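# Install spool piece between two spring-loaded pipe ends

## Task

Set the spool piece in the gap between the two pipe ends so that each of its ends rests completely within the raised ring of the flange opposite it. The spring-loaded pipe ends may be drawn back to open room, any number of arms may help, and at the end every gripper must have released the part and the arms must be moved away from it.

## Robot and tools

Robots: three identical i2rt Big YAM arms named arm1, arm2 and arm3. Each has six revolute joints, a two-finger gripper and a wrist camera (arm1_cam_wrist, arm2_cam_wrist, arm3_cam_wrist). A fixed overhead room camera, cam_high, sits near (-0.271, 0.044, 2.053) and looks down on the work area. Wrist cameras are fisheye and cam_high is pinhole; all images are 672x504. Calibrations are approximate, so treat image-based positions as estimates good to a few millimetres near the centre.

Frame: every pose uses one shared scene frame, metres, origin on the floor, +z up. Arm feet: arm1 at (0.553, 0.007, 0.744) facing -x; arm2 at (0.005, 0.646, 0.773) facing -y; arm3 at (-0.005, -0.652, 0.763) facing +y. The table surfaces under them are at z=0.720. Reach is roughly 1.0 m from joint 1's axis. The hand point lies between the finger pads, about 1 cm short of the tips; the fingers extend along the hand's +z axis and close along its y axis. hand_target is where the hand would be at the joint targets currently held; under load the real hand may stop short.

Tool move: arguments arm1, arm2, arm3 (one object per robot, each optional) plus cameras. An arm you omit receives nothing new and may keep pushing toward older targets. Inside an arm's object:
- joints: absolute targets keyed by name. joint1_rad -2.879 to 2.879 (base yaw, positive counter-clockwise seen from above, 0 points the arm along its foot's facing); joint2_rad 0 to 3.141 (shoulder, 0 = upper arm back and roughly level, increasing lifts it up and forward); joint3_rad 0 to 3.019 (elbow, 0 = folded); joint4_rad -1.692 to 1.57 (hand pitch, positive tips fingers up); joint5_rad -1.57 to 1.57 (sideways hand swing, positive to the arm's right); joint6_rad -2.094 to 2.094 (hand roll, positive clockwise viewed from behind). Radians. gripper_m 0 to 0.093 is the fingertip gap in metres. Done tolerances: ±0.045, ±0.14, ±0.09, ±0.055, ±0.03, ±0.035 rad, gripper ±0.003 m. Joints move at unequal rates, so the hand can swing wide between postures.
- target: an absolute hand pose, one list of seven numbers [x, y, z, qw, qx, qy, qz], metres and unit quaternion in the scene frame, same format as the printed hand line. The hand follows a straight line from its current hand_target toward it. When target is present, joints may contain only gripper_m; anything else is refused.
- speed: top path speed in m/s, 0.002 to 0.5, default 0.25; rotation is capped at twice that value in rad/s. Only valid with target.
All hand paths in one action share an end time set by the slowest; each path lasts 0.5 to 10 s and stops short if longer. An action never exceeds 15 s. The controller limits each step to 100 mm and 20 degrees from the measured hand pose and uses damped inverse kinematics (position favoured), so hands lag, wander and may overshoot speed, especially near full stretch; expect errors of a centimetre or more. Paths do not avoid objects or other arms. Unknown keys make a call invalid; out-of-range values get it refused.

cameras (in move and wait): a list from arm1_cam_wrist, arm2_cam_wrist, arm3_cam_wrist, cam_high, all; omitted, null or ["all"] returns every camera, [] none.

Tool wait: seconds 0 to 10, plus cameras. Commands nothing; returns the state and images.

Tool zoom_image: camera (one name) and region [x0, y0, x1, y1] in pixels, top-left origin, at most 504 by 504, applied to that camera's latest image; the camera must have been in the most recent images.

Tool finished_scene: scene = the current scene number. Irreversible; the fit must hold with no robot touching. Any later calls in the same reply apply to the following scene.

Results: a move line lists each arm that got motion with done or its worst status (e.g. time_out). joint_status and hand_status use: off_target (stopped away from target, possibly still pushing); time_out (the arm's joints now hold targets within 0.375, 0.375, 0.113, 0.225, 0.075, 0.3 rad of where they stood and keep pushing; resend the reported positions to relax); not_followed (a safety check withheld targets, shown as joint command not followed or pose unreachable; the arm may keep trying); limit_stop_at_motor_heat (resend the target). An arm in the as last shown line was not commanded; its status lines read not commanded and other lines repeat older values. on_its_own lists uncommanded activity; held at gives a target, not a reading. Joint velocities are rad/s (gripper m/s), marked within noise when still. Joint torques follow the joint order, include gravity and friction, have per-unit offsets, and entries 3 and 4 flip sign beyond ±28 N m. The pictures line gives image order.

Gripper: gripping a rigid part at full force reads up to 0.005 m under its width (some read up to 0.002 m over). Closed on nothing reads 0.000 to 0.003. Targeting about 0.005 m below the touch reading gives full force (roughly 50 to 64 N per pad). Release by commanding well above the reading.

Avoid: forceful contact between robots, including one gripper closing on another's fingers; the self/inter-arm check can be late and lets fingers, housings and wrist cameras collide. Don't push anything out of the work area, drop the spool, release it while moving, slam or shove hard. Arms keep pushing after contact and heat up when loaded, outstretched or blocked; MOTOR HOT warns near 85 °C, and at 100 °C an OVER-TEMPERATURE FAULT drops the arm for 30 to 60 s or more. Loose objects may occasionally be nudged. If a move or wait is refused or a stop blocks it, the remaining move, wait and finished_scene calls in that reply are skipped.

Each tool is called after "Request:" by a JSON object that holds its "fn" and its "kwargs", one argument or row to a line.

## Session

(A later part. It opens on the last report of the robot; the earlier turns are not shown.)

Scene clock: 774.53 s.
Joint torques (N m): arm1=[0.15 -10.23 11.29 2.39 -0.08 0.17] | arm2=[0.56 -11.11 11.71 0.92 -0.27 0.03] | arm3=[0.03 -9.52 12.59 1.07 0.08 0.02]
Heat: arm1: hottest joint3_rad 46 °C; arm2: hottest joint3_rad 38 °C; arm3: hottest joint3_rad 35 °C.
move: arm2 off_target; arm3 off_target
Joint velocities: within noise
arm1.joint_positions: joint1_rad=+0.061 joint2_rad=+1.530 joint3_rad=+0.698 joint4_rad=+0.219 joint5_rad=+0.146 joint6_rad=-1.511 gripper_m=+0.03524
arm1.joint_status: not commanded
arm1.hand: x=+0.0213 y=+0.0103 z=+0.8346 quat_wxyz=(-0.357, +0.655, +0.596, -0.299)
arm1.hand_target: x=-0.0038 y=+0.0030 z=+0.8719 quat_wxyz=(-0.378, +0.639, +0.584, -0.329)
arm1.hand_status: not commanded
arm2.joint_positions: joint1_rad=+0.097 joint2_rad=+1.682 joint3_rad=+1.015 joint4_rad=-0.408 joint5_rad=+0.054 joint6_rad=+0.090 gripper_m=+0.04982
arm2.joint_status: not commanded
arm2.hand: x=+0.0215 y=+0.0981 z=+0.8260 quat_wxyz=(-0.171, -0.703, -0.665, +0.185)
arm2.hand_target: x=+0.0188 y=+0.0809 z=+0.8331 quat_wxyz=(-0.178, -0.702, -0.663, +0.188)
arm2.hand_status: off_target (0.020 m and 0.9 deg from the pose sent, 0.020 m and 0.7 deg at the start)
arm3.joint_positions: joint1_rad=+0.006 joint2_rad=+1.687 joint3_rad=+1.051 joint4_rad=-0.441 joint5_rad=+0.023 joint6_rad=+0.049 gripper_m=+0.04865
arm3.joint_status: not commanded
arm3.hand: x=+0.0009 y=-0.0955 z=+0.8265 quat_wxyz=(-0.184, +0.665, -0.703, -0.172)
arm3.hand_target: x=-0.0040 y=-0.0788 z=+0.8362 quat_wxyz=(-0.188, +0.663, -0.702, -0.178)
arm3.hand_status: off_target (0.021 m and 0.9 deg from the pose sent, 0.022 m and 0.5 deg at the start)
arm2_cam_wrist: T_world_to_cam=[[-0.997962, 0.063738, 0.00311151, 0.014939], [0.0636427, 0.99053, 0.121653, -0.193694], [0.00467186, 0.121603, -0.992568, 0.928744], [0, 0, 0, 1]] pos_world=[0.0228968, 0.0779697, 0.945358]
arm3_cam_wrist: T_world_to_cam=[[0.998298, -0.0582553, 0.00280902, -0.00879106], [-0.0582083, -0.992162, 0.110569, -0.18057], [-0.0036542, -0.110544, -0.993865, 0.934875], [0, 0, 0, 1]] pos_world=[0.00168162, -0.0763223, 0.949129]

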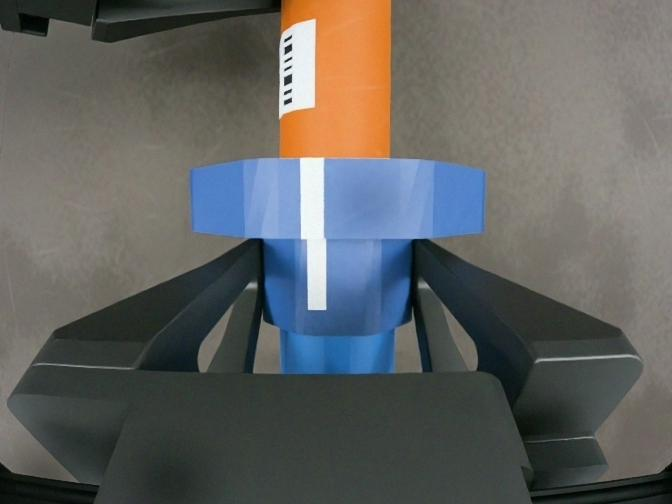

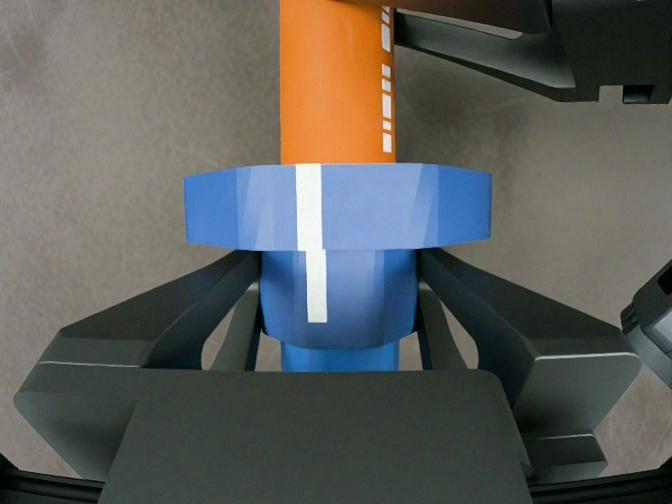

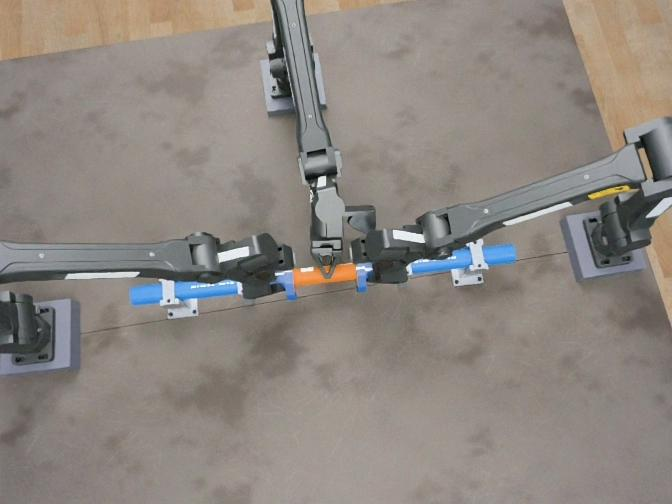

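Request:
{"fn": "move", "kwargs": {
  "arm2": {"joints":{"gripper_m":0.07}},
  "arm3": {"joints":{"gripper_m":0.07}},
  "arm1": {"joints":{"gripper_m":0.055}},
  "cameras": ["arm2_cam_wrist","arm3_cam_wrist","arm1_cam_wrist"]
}}

Request:
{"fn": "move", "kwargs": {
  "arm1": {"joints":{"gripper_m":0.09}},
  "arm2": {"joints":{"gripper_m":0.09}},
  "arm3": {"joints":{"gripper_m":0.09}},
  "cameras": ["arm1_cam_wrist","arm2_cam_wrist","arm3_cam_wrist"]
}}

Scene clock: 782.50 s.
Joint torques (N m): arm1=[-0.21 -10.23 10.69 2.39 -0.01 0.18] | arm2=[0.5 -11.16 11.56 0.96 -0.09 0.03] | arm3=[-0.03 -10.7 12.03 1.22 -0.01 0.05]
Heat: arm1: hottest joint3_rad 46 °C; arm2: hottest joint3_rad 39 °C; arm3: hottest joint3_rad 35 °C.
move: arm1 done; arm2 done; arm3 done
Joint velocities: within noise
arm1.joint_positions: joint1_rad=+0.064 joint2_rad=+1.529 joint3_rad=+0.708 joint4_rad=+0.219 joint5_rad=+0.144 joint6_rad=-1.512 gripper_m=+0.05491
arm1.joint_status: all done
arm1.hand: x=+0.0174 y=+0.0078 z=+0.8394 quat_wxyz=(-0.359, +0.651, +0.596, -0.303)
arm1.hand_target: x=-0.0038 y=+0.0029 z=+0.8719 quat_wxyz=(-0.378, +0.639, +0.584, -0.329)
arm1.hand_status: not commanded
arm2.joint_positions: joint1_rad=+0.097 joint2_rad=+1.683 joint3_rad=+1.017 joint4_rad=-0.410 joint5_rad=+0.050 joint6_rad=+0.090 gripper_m=+0.06989
arm2.joint_status: all done
arm2.hand: x=+0.0222 y=+0.0976 z=+0.8262 quat_wxyz=(-0.172, -0.703, -0.665, +0.183)
arm2.hand_target: x=+0.0188 y=+0.0808 z=+0.8333 quat_wxyz=(-0.178, -0.702, -0.663, +0.188)
arm2.hand_status: not commanded
arm3.joint_positions: joint1_rad=+0.011 joint2_rad=+1.687 joint3_rad=+1.055 joint4_rad=-0.451 joint5_rad=+0.023 joint6_rad=+0.050 gripper_m=+0.06990
arm3.joint_status: all done
arm3.hand: x=-0.0013 y=-0.0957 z=+0.8270 quat_wxyz=(-0.182, +0.666, -0.703, -0.170)
arm3.hand_target: x=-0.0041 y=-0.0789 z=+0.8362 quat_wxyz=(-0.188, +0.663, -0.702, -0.178)
arm3.hand_status: not commanded
pictures: arm1_cam_wrist, arm2_cam_wrist, arm3_cam_wrist
arm1_cam_wrist: T_world_to_cam=[[-0.56385, 0.0341248, 0.825172, -0.681542], [0.55989, 0.75029, 0.351552, -0.305539], [-0.607121, 0.660228, -0.442157, 0.501468], [0, 0, 0, 1]] pos_world=[0.0912321, -0.0785825, 0.89153]
arm2_cam_wrist: T_world_to_cam=[[-0.998081, 0.061927, -0.00019187, 0.0185516], [0.0614382, 0.990582, 0.122364, -0.193774], [0.00776768, 0.122117, -0.992485, 0.92883], [0, 0, 0, 1]] pos_world=[0.0232062, 0.0773746, 0.945564]
arm3_cam_wrist: T_world_to_cam=[[0.998486, -0.0549142, 0.0031292, -0.00651677], [-0.0549067, -0.991747, 0.115855, -0.185235], [-0.00325869, -0.115851, -0.993261, 0.934344], [0, 0, 0, 1]] pos_world=[-0.000618982, -0.0758191, 0.949528]

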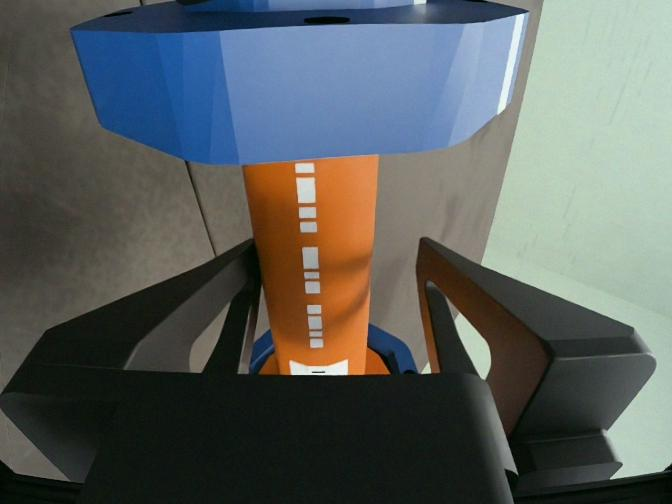

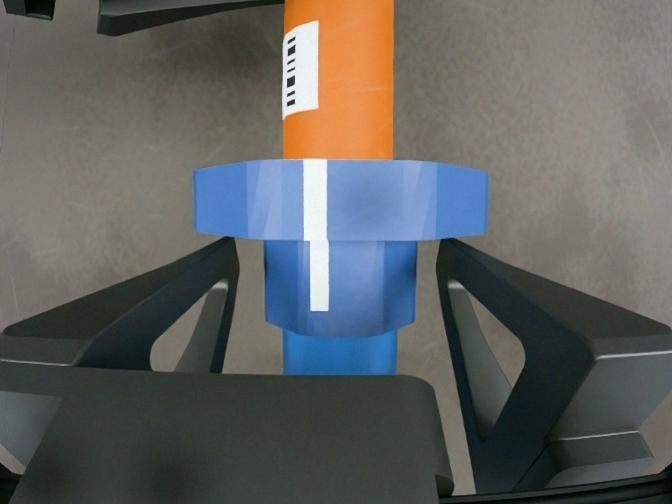

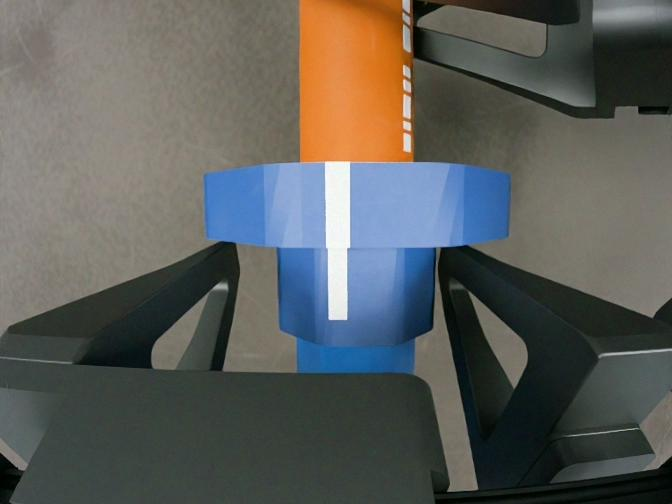

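Scene clock: 783.13 s.
Joint torques (N m): arm1=[-0.15 -10.23 10.67 2.39 0.09 0.21] | arm2=[0.44 -11.16 11.58 0.96 -0.09 0.03] | arm3=[-0.73 -10.46 12.42 1.37 0.14 -0.01]
Heat: arm1: hottest joint3_rad 46 °C; arm2: hottest joint3_rad 39 °C; arm3: hottest joint3_rad 35 °C.
move: arm1 done; arm2 done; arm3 done
Joint velocities: within noise
arm1.joint_positions: joint1_rad=+0.065 joint2_rad=+1.529 joint3_rad=+0.708 joint4_rad=+0.219 joint5_rad=+0.141 joint6_rad=-1.514 gripper_m=+0.08981
arm1.joint_status: all done
arm1.hand: x=+0.0173 y=+0.0071 z=+0.8394 quat_wxyz=(-0.358, +0.650, +0.597, -0.304)
arm1.hand_target: x=-0.0038 y=+0.0030 z=+0.8719 quat_wxyz=(-0.378, +0.639, +0.584, -0.329)
arm1.hand_status: not commanded
arm2.joint_positions: joint1_rad=+0.097 joint2_rad=+1.683 joint3_rad=+1.017 joint4_rad=-0.410 joint5_rad=+0.050 joint6_rad=+0.090 gripper_m=+0.08985
arm2.joint_status: all done
arm2.hand: x=+0.0222 y=+0.0976 z=+0.8262 quat_wxyz=(-0.172, -0.703, -0.665, +0.183)
arm2.hand_target: x=+0.0188 y=+0.0807 z=+0.8333 quat_wxyz=(-0.178, -0.702, -0.663, +0.188)
arm2.hand_status: not commanded
arm3.joint_positions: joint1_rad=+0.026 joint2_rad=+1.687 joint3_rad=+1.055 joint4_rad=-0.452 joint5_rad=+0.019 joint6_rad=+0.050 gripper_m=+0.08986
arm3.joint_status: all done
arm3.hand: x=-0.0103 y=-0.0959 z=+0.8268 quat_wxyz=(-0.179, +0.672, -0.698, -0.173)
arm3.hand_target: x=-0.0040 y=-0.0789 z=+0.8362 quat_wxyz=(-0.188, +0.663, -0.702, -0.178)
arm3.hand_status: not commanded
arm1_cam_wrist: T_world_to_cam=[[-0.564176, 0.0320136, 0.825034, -0.681373], [0.557065, 0.752301, 0.351742, -0.305164], [-0.609413, 0.658042, -0.442264, 0.502043], [0, 0, 0, 1]] pos_world=[0.0915334, -0.0789762, 0.89153]
arm2_cam_wrist: T_world_to_cam=[[-0.998091, 0.0617651, -0.000513125, 0.018869], [0.0612381, 0.990592, 0.122383, -0.193789], [0.0080673, 0.122118, -0.992483, 0.928821], [0, 0, 0, 1]] pos_world=[0.0232071, 0.0773749, 0.945565]
arm3_cam_wrist: T_world_to_cam=[[0.999277, -0.0380115, -0.000326099, 0.00693765], [-0.0377109, -0.992383, 0.11728, -0.18702], [-0.0047816, -0.117183, -0.993099, 0.933735], [0, 0, 0, 1]] pos_world=[-0.00952058, -0.0759138, 0.949227]

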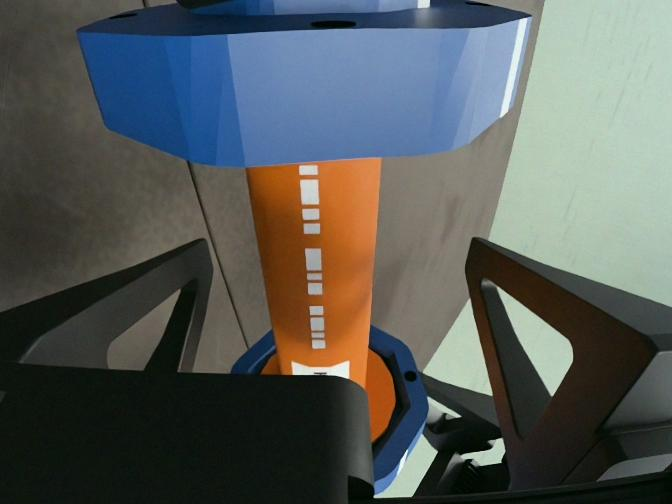

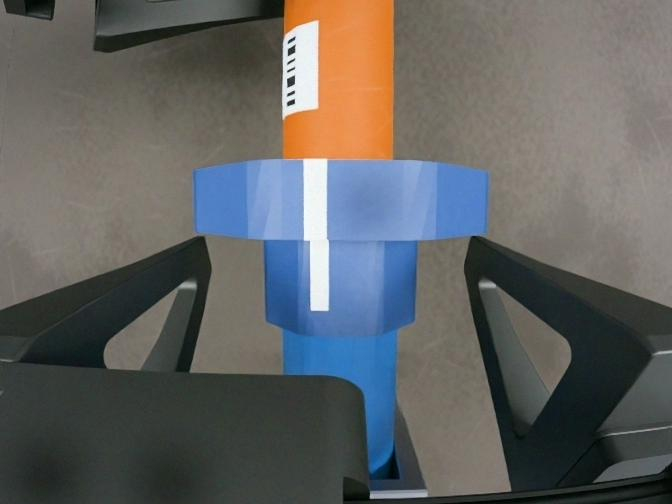

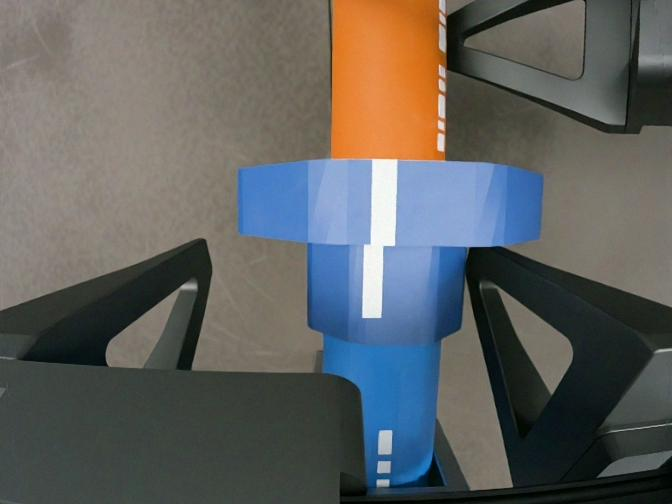

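Request:
{"fn": "move", "kwargs": {
  "arm1": {"target":[0.08,-0.003,0.927,-0.3776,0.6385,0.5844,-0.3293],"speed":0.08},
  "arm2": {"target":[0.0205,0.12,0.905,0.1777,0.7022,0.6633,-0.1881],"speed":0.06},
  "arm3": {"target":[0.003,-0.118,0.905,0.1881,-0.6633,0.7021,0.1777],"speed":0.06}
}}

Scene clock: 792.70 s.
Joint torques (N m): arm1=[-0.09 -6.83 8.57 1.57 0.1 0.34] | arm2=[0.97 -12.04 10.47 0.95 0.06 0.08] | arm3=[-2.08 -9.99 11.11 1.26 -0.17 -0.07]
Heat: arm1: hottest joint3_rad 47 °C; arm2: hottest joint3_rad 39 °C; arm3: hottest joint3_rad 37 °C.
move: arm1 done; arm2 off_target; arm3 off_target
Joint velocities: within noise
arm1.joint_positions: joint1_rad=+0.095 joint2_rad=+1.184 joint3_rad=+0.616 joint4_rad=+0.032 joint5_rad=+0.168 joint6_rad=-1.510 gripper_m=+0.08994
arm1.joint_status: not commanded
arm1.hand: x=+0.0792 y=+0.0003 z=+0.9227 quat_wxyz=(-0.379, +0.637, +0.587, -0.325)
arm1.hand_target: x=+0.0800 y=-0.0030 z=+0.9270 quat_wxyz=(-0.378, +0.638, +0.584, -0.329)
arm1.hand_status: done (0.005 m and 0.7 deg from the pose sent, 0.108 m and 4.2 deg at the start)
arm2.joint_positions: joint1_rad=+0.097 joint2_rad=+1.519 joint3_rad=+1.017 joint4_rad=-0.585 joint5_rad=+0.050 joint6_rad=+0.090 gripper_m=+0.08989
arm2.joint_status: not commanded
arm2.hand: x=+0.0209 y=+0.1278 z=+0.8899 quat_wxyz=(-0.168, -0.704, -0.666, +0.180)
arm2.hand_target: x=+0.0204 y=+0.1203 z=+0.9050 quat_wxyz=(-0.178, -0.702, -0.663, +0.188)
arm2.hand_status: off_target (0.017 m and 1.5 deg from the pose sent, 0.082 m and 0.9 deg at the start)
arm3.joint_positions: joint1_rad=+0.014 joint2_rad=+1.526 joint3_rad=+1.055 joint4_rad=-0.613 joint5_rad=+0.021 joint6_rad=+0.050 gripper_m=+0.08993
arm3.joint_status: not commanded
arm3.hand: x=-0.0041 y=-0.1252 z=+0.8917 quat_wxyz=(-0.180, +0.668, -0.702, -0.171)
arm3.hand_target: x=+0.0031 y=-0.1183 z=+0.9049 quat_wxyz=(-0.188, +0.663, -0.702, -0.178)
arm3.hand_status: off_target (0.017 m and 1.3 deg from the pose sent, 0.082 m and 1.7 deg at the start)
pictures: arm1_cam_wrist, arm2_cam_wrist, arm3_cam_wrist, cam_high
arm1_cam_wrist: T_world_to_cam=[[-0.507313, 0.0238153, 0.861433, -0.753055], [0.575885, 0.753009, 0.318331, -0.334415], [-0.641085, 0.657579, -0.395726, 0.540651], [0, 0, 0, 1]] pos_world=[0.157154, -0.0857691, 0.96911]
arm2_cam_wrist: T_world_to_cam=[[-0.998088, 0.0617988, 0.000654198, 0.0147345], [0.0613372, 0.989226, 0.132924, -0.24062], [0.0075674, 0.13271, -0.991126, 0.985729], [0, 0, 0, 1]] pos_world=[0.0220059, 0.106301, 1.00896]
arm3_cam_wrist: T_world_to_cam=[[0.998748, -0.050013, 0.00123843, -0.00319827], [-0.0498103, -0.991782, 0.117845, -0.223928], [-0.00466553, -0.117759, -0.993031, 0.994666], [0, 0, 0, 1]] pos_world=[-0.00331902, -0.105117, 1.01413]

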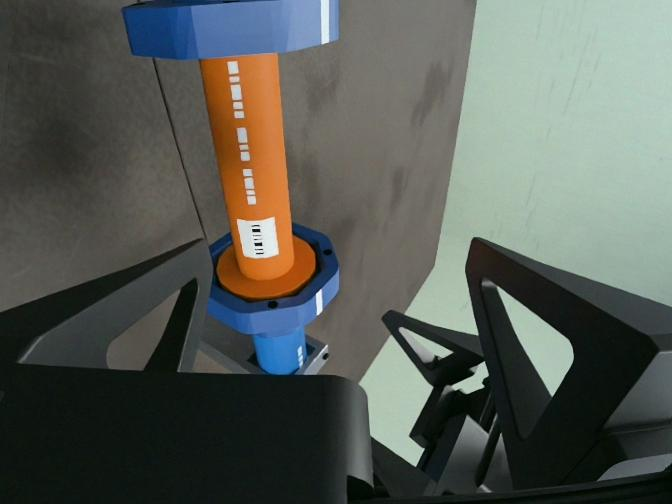

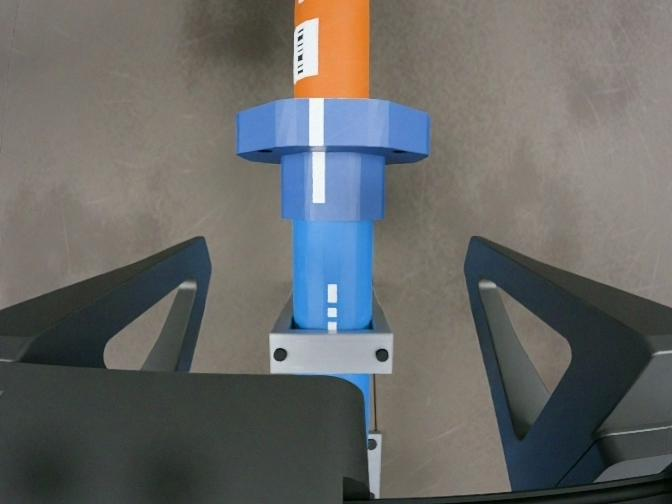

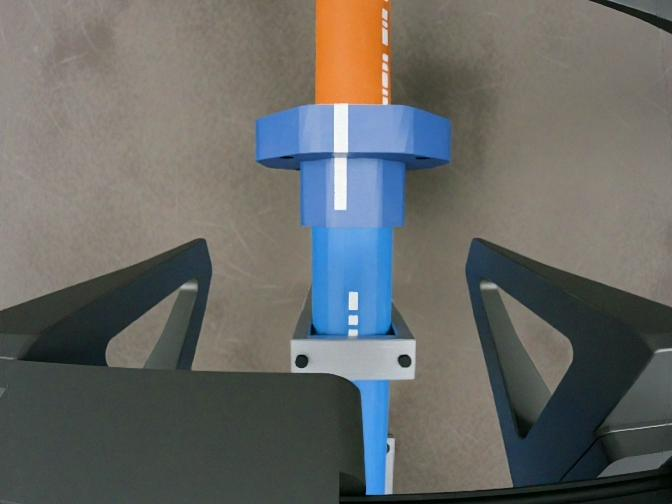

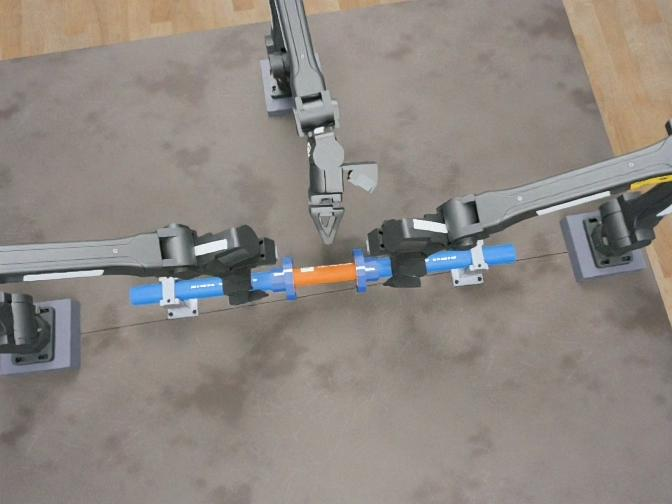

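Request:
{"fn": "move", "kwargs": {
  "arm1": {"target":[0.2,-0.01,1.0,-0.3776,0.6385,0.5844,-0.3293],"speed":0.2},
  "arm2": {"target":[0.022,0.19,1.0,0.1777,0.7022,0.6633,-0.1881],"speed":0.2},
  "arm3": {"target":[0.003,-0.19,1.0,0.1881,-0.6633,0.7021,0.1777],"speed":0.2}
}}

Request:
{"fn": "zoom_image", "kwargs": {
  "camera": "cam_high",
  "region": [260, 220, 380, 310]
}}

Request:
{"fn": "zoom_image", "kwargs": {
  "camera": "arm1_cam_wrist",
  "region": [120, 0, 440, 320]
}}

Scene clock: 800.47 s.
Joint torques (N m): arm1=[-0.03 -1.44 10.66 1.59 0.13 0.34] | arm2=[1.9 -8.41 11.62 0.92 0.24 0.16] | arm3=[-2.96 -6.89 12.21 1.17 -0.12 -0.11]
Heat: arm1: hottest joint3_rad 47 °C; arm2: hottest joint3_rad 39 °C; arm3: hottest joint3_rad 37 °C.
move: arm1 done; arm2 off_target; arm3 off_target
Joint velocities: within noise
arm1.joint_positions: joint1_rad=+0.177 joint2_rad=+0.666 joint3_rad=+0.549 joint4_rad=-0.431 joint5_rad=+0.238 joint6_rad=-1.467 gripper_m=+0.08994
arm1.joint_status: not commanded
arm1.hand: x=+0.2005 y=-0.0075 z=+0.9931 quat_wxyz=(-0.379, +0.637, +0.588, -0.324)
arm1.hand_target: x=+0.2000 y=-0.0100 z=+0.9999 quat_wxyz=(-0.378, +0.638, +0.584, -0.329)
arm1.hand_status: done (0.007 m and 0.8 deg from the pose sent, 0.144 m and 0.7 deg at the start)
arm2.joint_positions: joint1_rad=+0.097 joint2_rad=+1.246 joint3_rad=+1.017 joint4_rad=-0.856 joint5_rad=+0.051 joint6_rad=+0.091 gripper_m=+0.08989
arm2.joint_status: not commanded
arm2.hand: x=+0.0176 y=+0.1960 z=+0.9852 quat_wxyz=(-0.168, -0.704, -0.666, +0.181)
arm2.hand_target: x=+0.0219 y=+0.1903 z=+1.0000 quat_wxyz=(-0.178, -0.702, -0.663, +0.188)
arm2.hand_status: off_target (0.017 m and 1.4 deg from the pose sent, 0.126 m and 1.5 deg at the start)
arm3.joint_positions: joint1_rad=+0.011 joint2_rad=+1.257 joint3_rad=+1.055 joint4_rad=-0.879 joint5_rad=+0.019 joint6_rad=+0.049 gripper_m=+0.08993
arm3.joint_status: not commanded
arm3.hand: x=-0.0034 y=-0.1954 z=+0.9879 quat_wxyz=(-0.181, +0.667, -0.702, -0.172)
arm3.hand_target: x=+0.0030 y=-0.1904 z=+1.0000 quat_wxyz=(-0.188, +0.663, -0.702, -0.178)
arm3.hand_status: off_target (0.015 m and 1.1 deg from the pose sent, 0.126 m and 1.3 deg at the start)
pictures: arm1_cam_wrist, arm2_cam_wrist, arm3_cam_wrist, cam_high
arm1_cam_wrist: T_world_to_cam=[[-0.509972, 0.0230607, 0.859882, -0.749973], [0.574877, 0.752749, 0.320756, -0.423022], [-0.639879, 0.657903, -0.397138, 0.652518], [0, 0, 0, 1]] pos_world=[0.278253, -0.0935693, 1.03972]
arm2_cam_wrist: T_world_to_cam=[[-0.997969, 0.0636815, 0.00163052, 0.00573856], [0.0633414, 0.989269, 0.131659, -0.319402], [0.00677122, 0.131495, -0.991294, 1.07164], [0, 0, 0, 1]] pos_world=[0.018702, 0.174694, 1.10436]
arm3_cam_wrist: T_world_to_cam=[[0.998695, -0.0510637, -0.00011782, -0.00652671], [-0.0507143, -0.992127, 0.114511, -0.301609], [-0.00596426, -0.114356, -0.993422, 1.08302], [0, 0, 0, 1]] pos_world=[-0.00231832, -0.175719, 1.11043]

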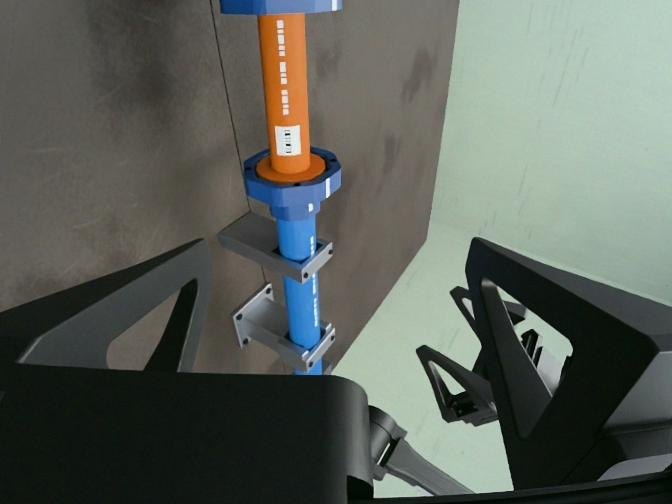

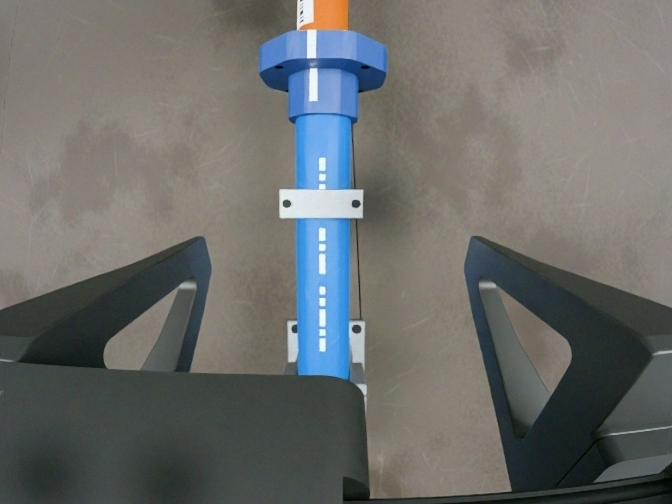

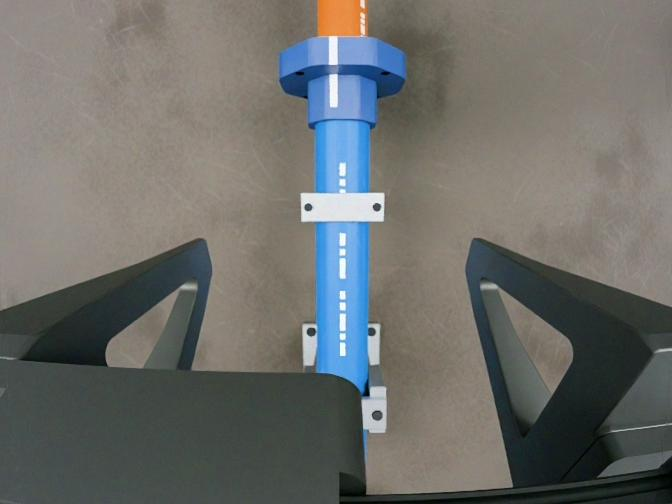

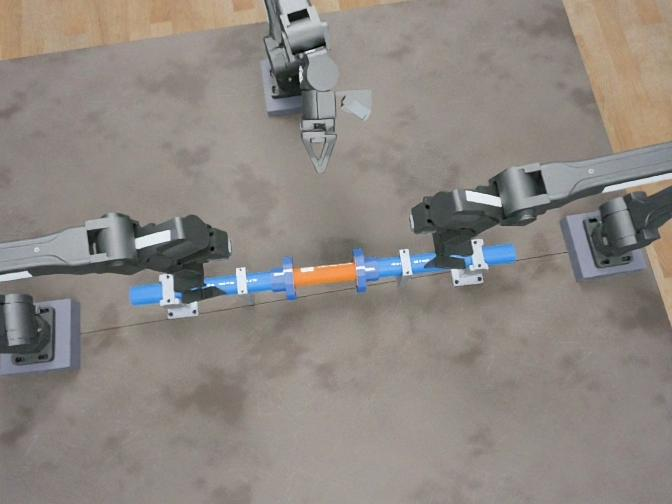

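Scaled by 4.200 (camera's finer frame: 960x720).

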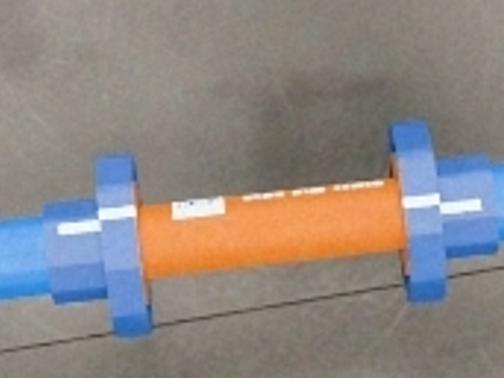

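Scaled by 1.575 (camera's finer frame: 960x720).

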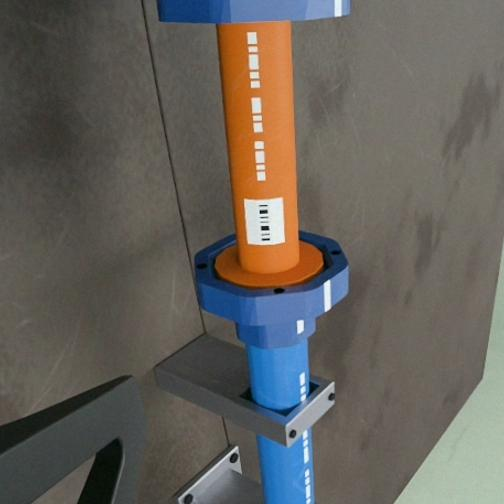

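Request:
{"fn": "finished_scene", "kwargs": {
  "scene": 1
}}

The scene is finished: the task was done.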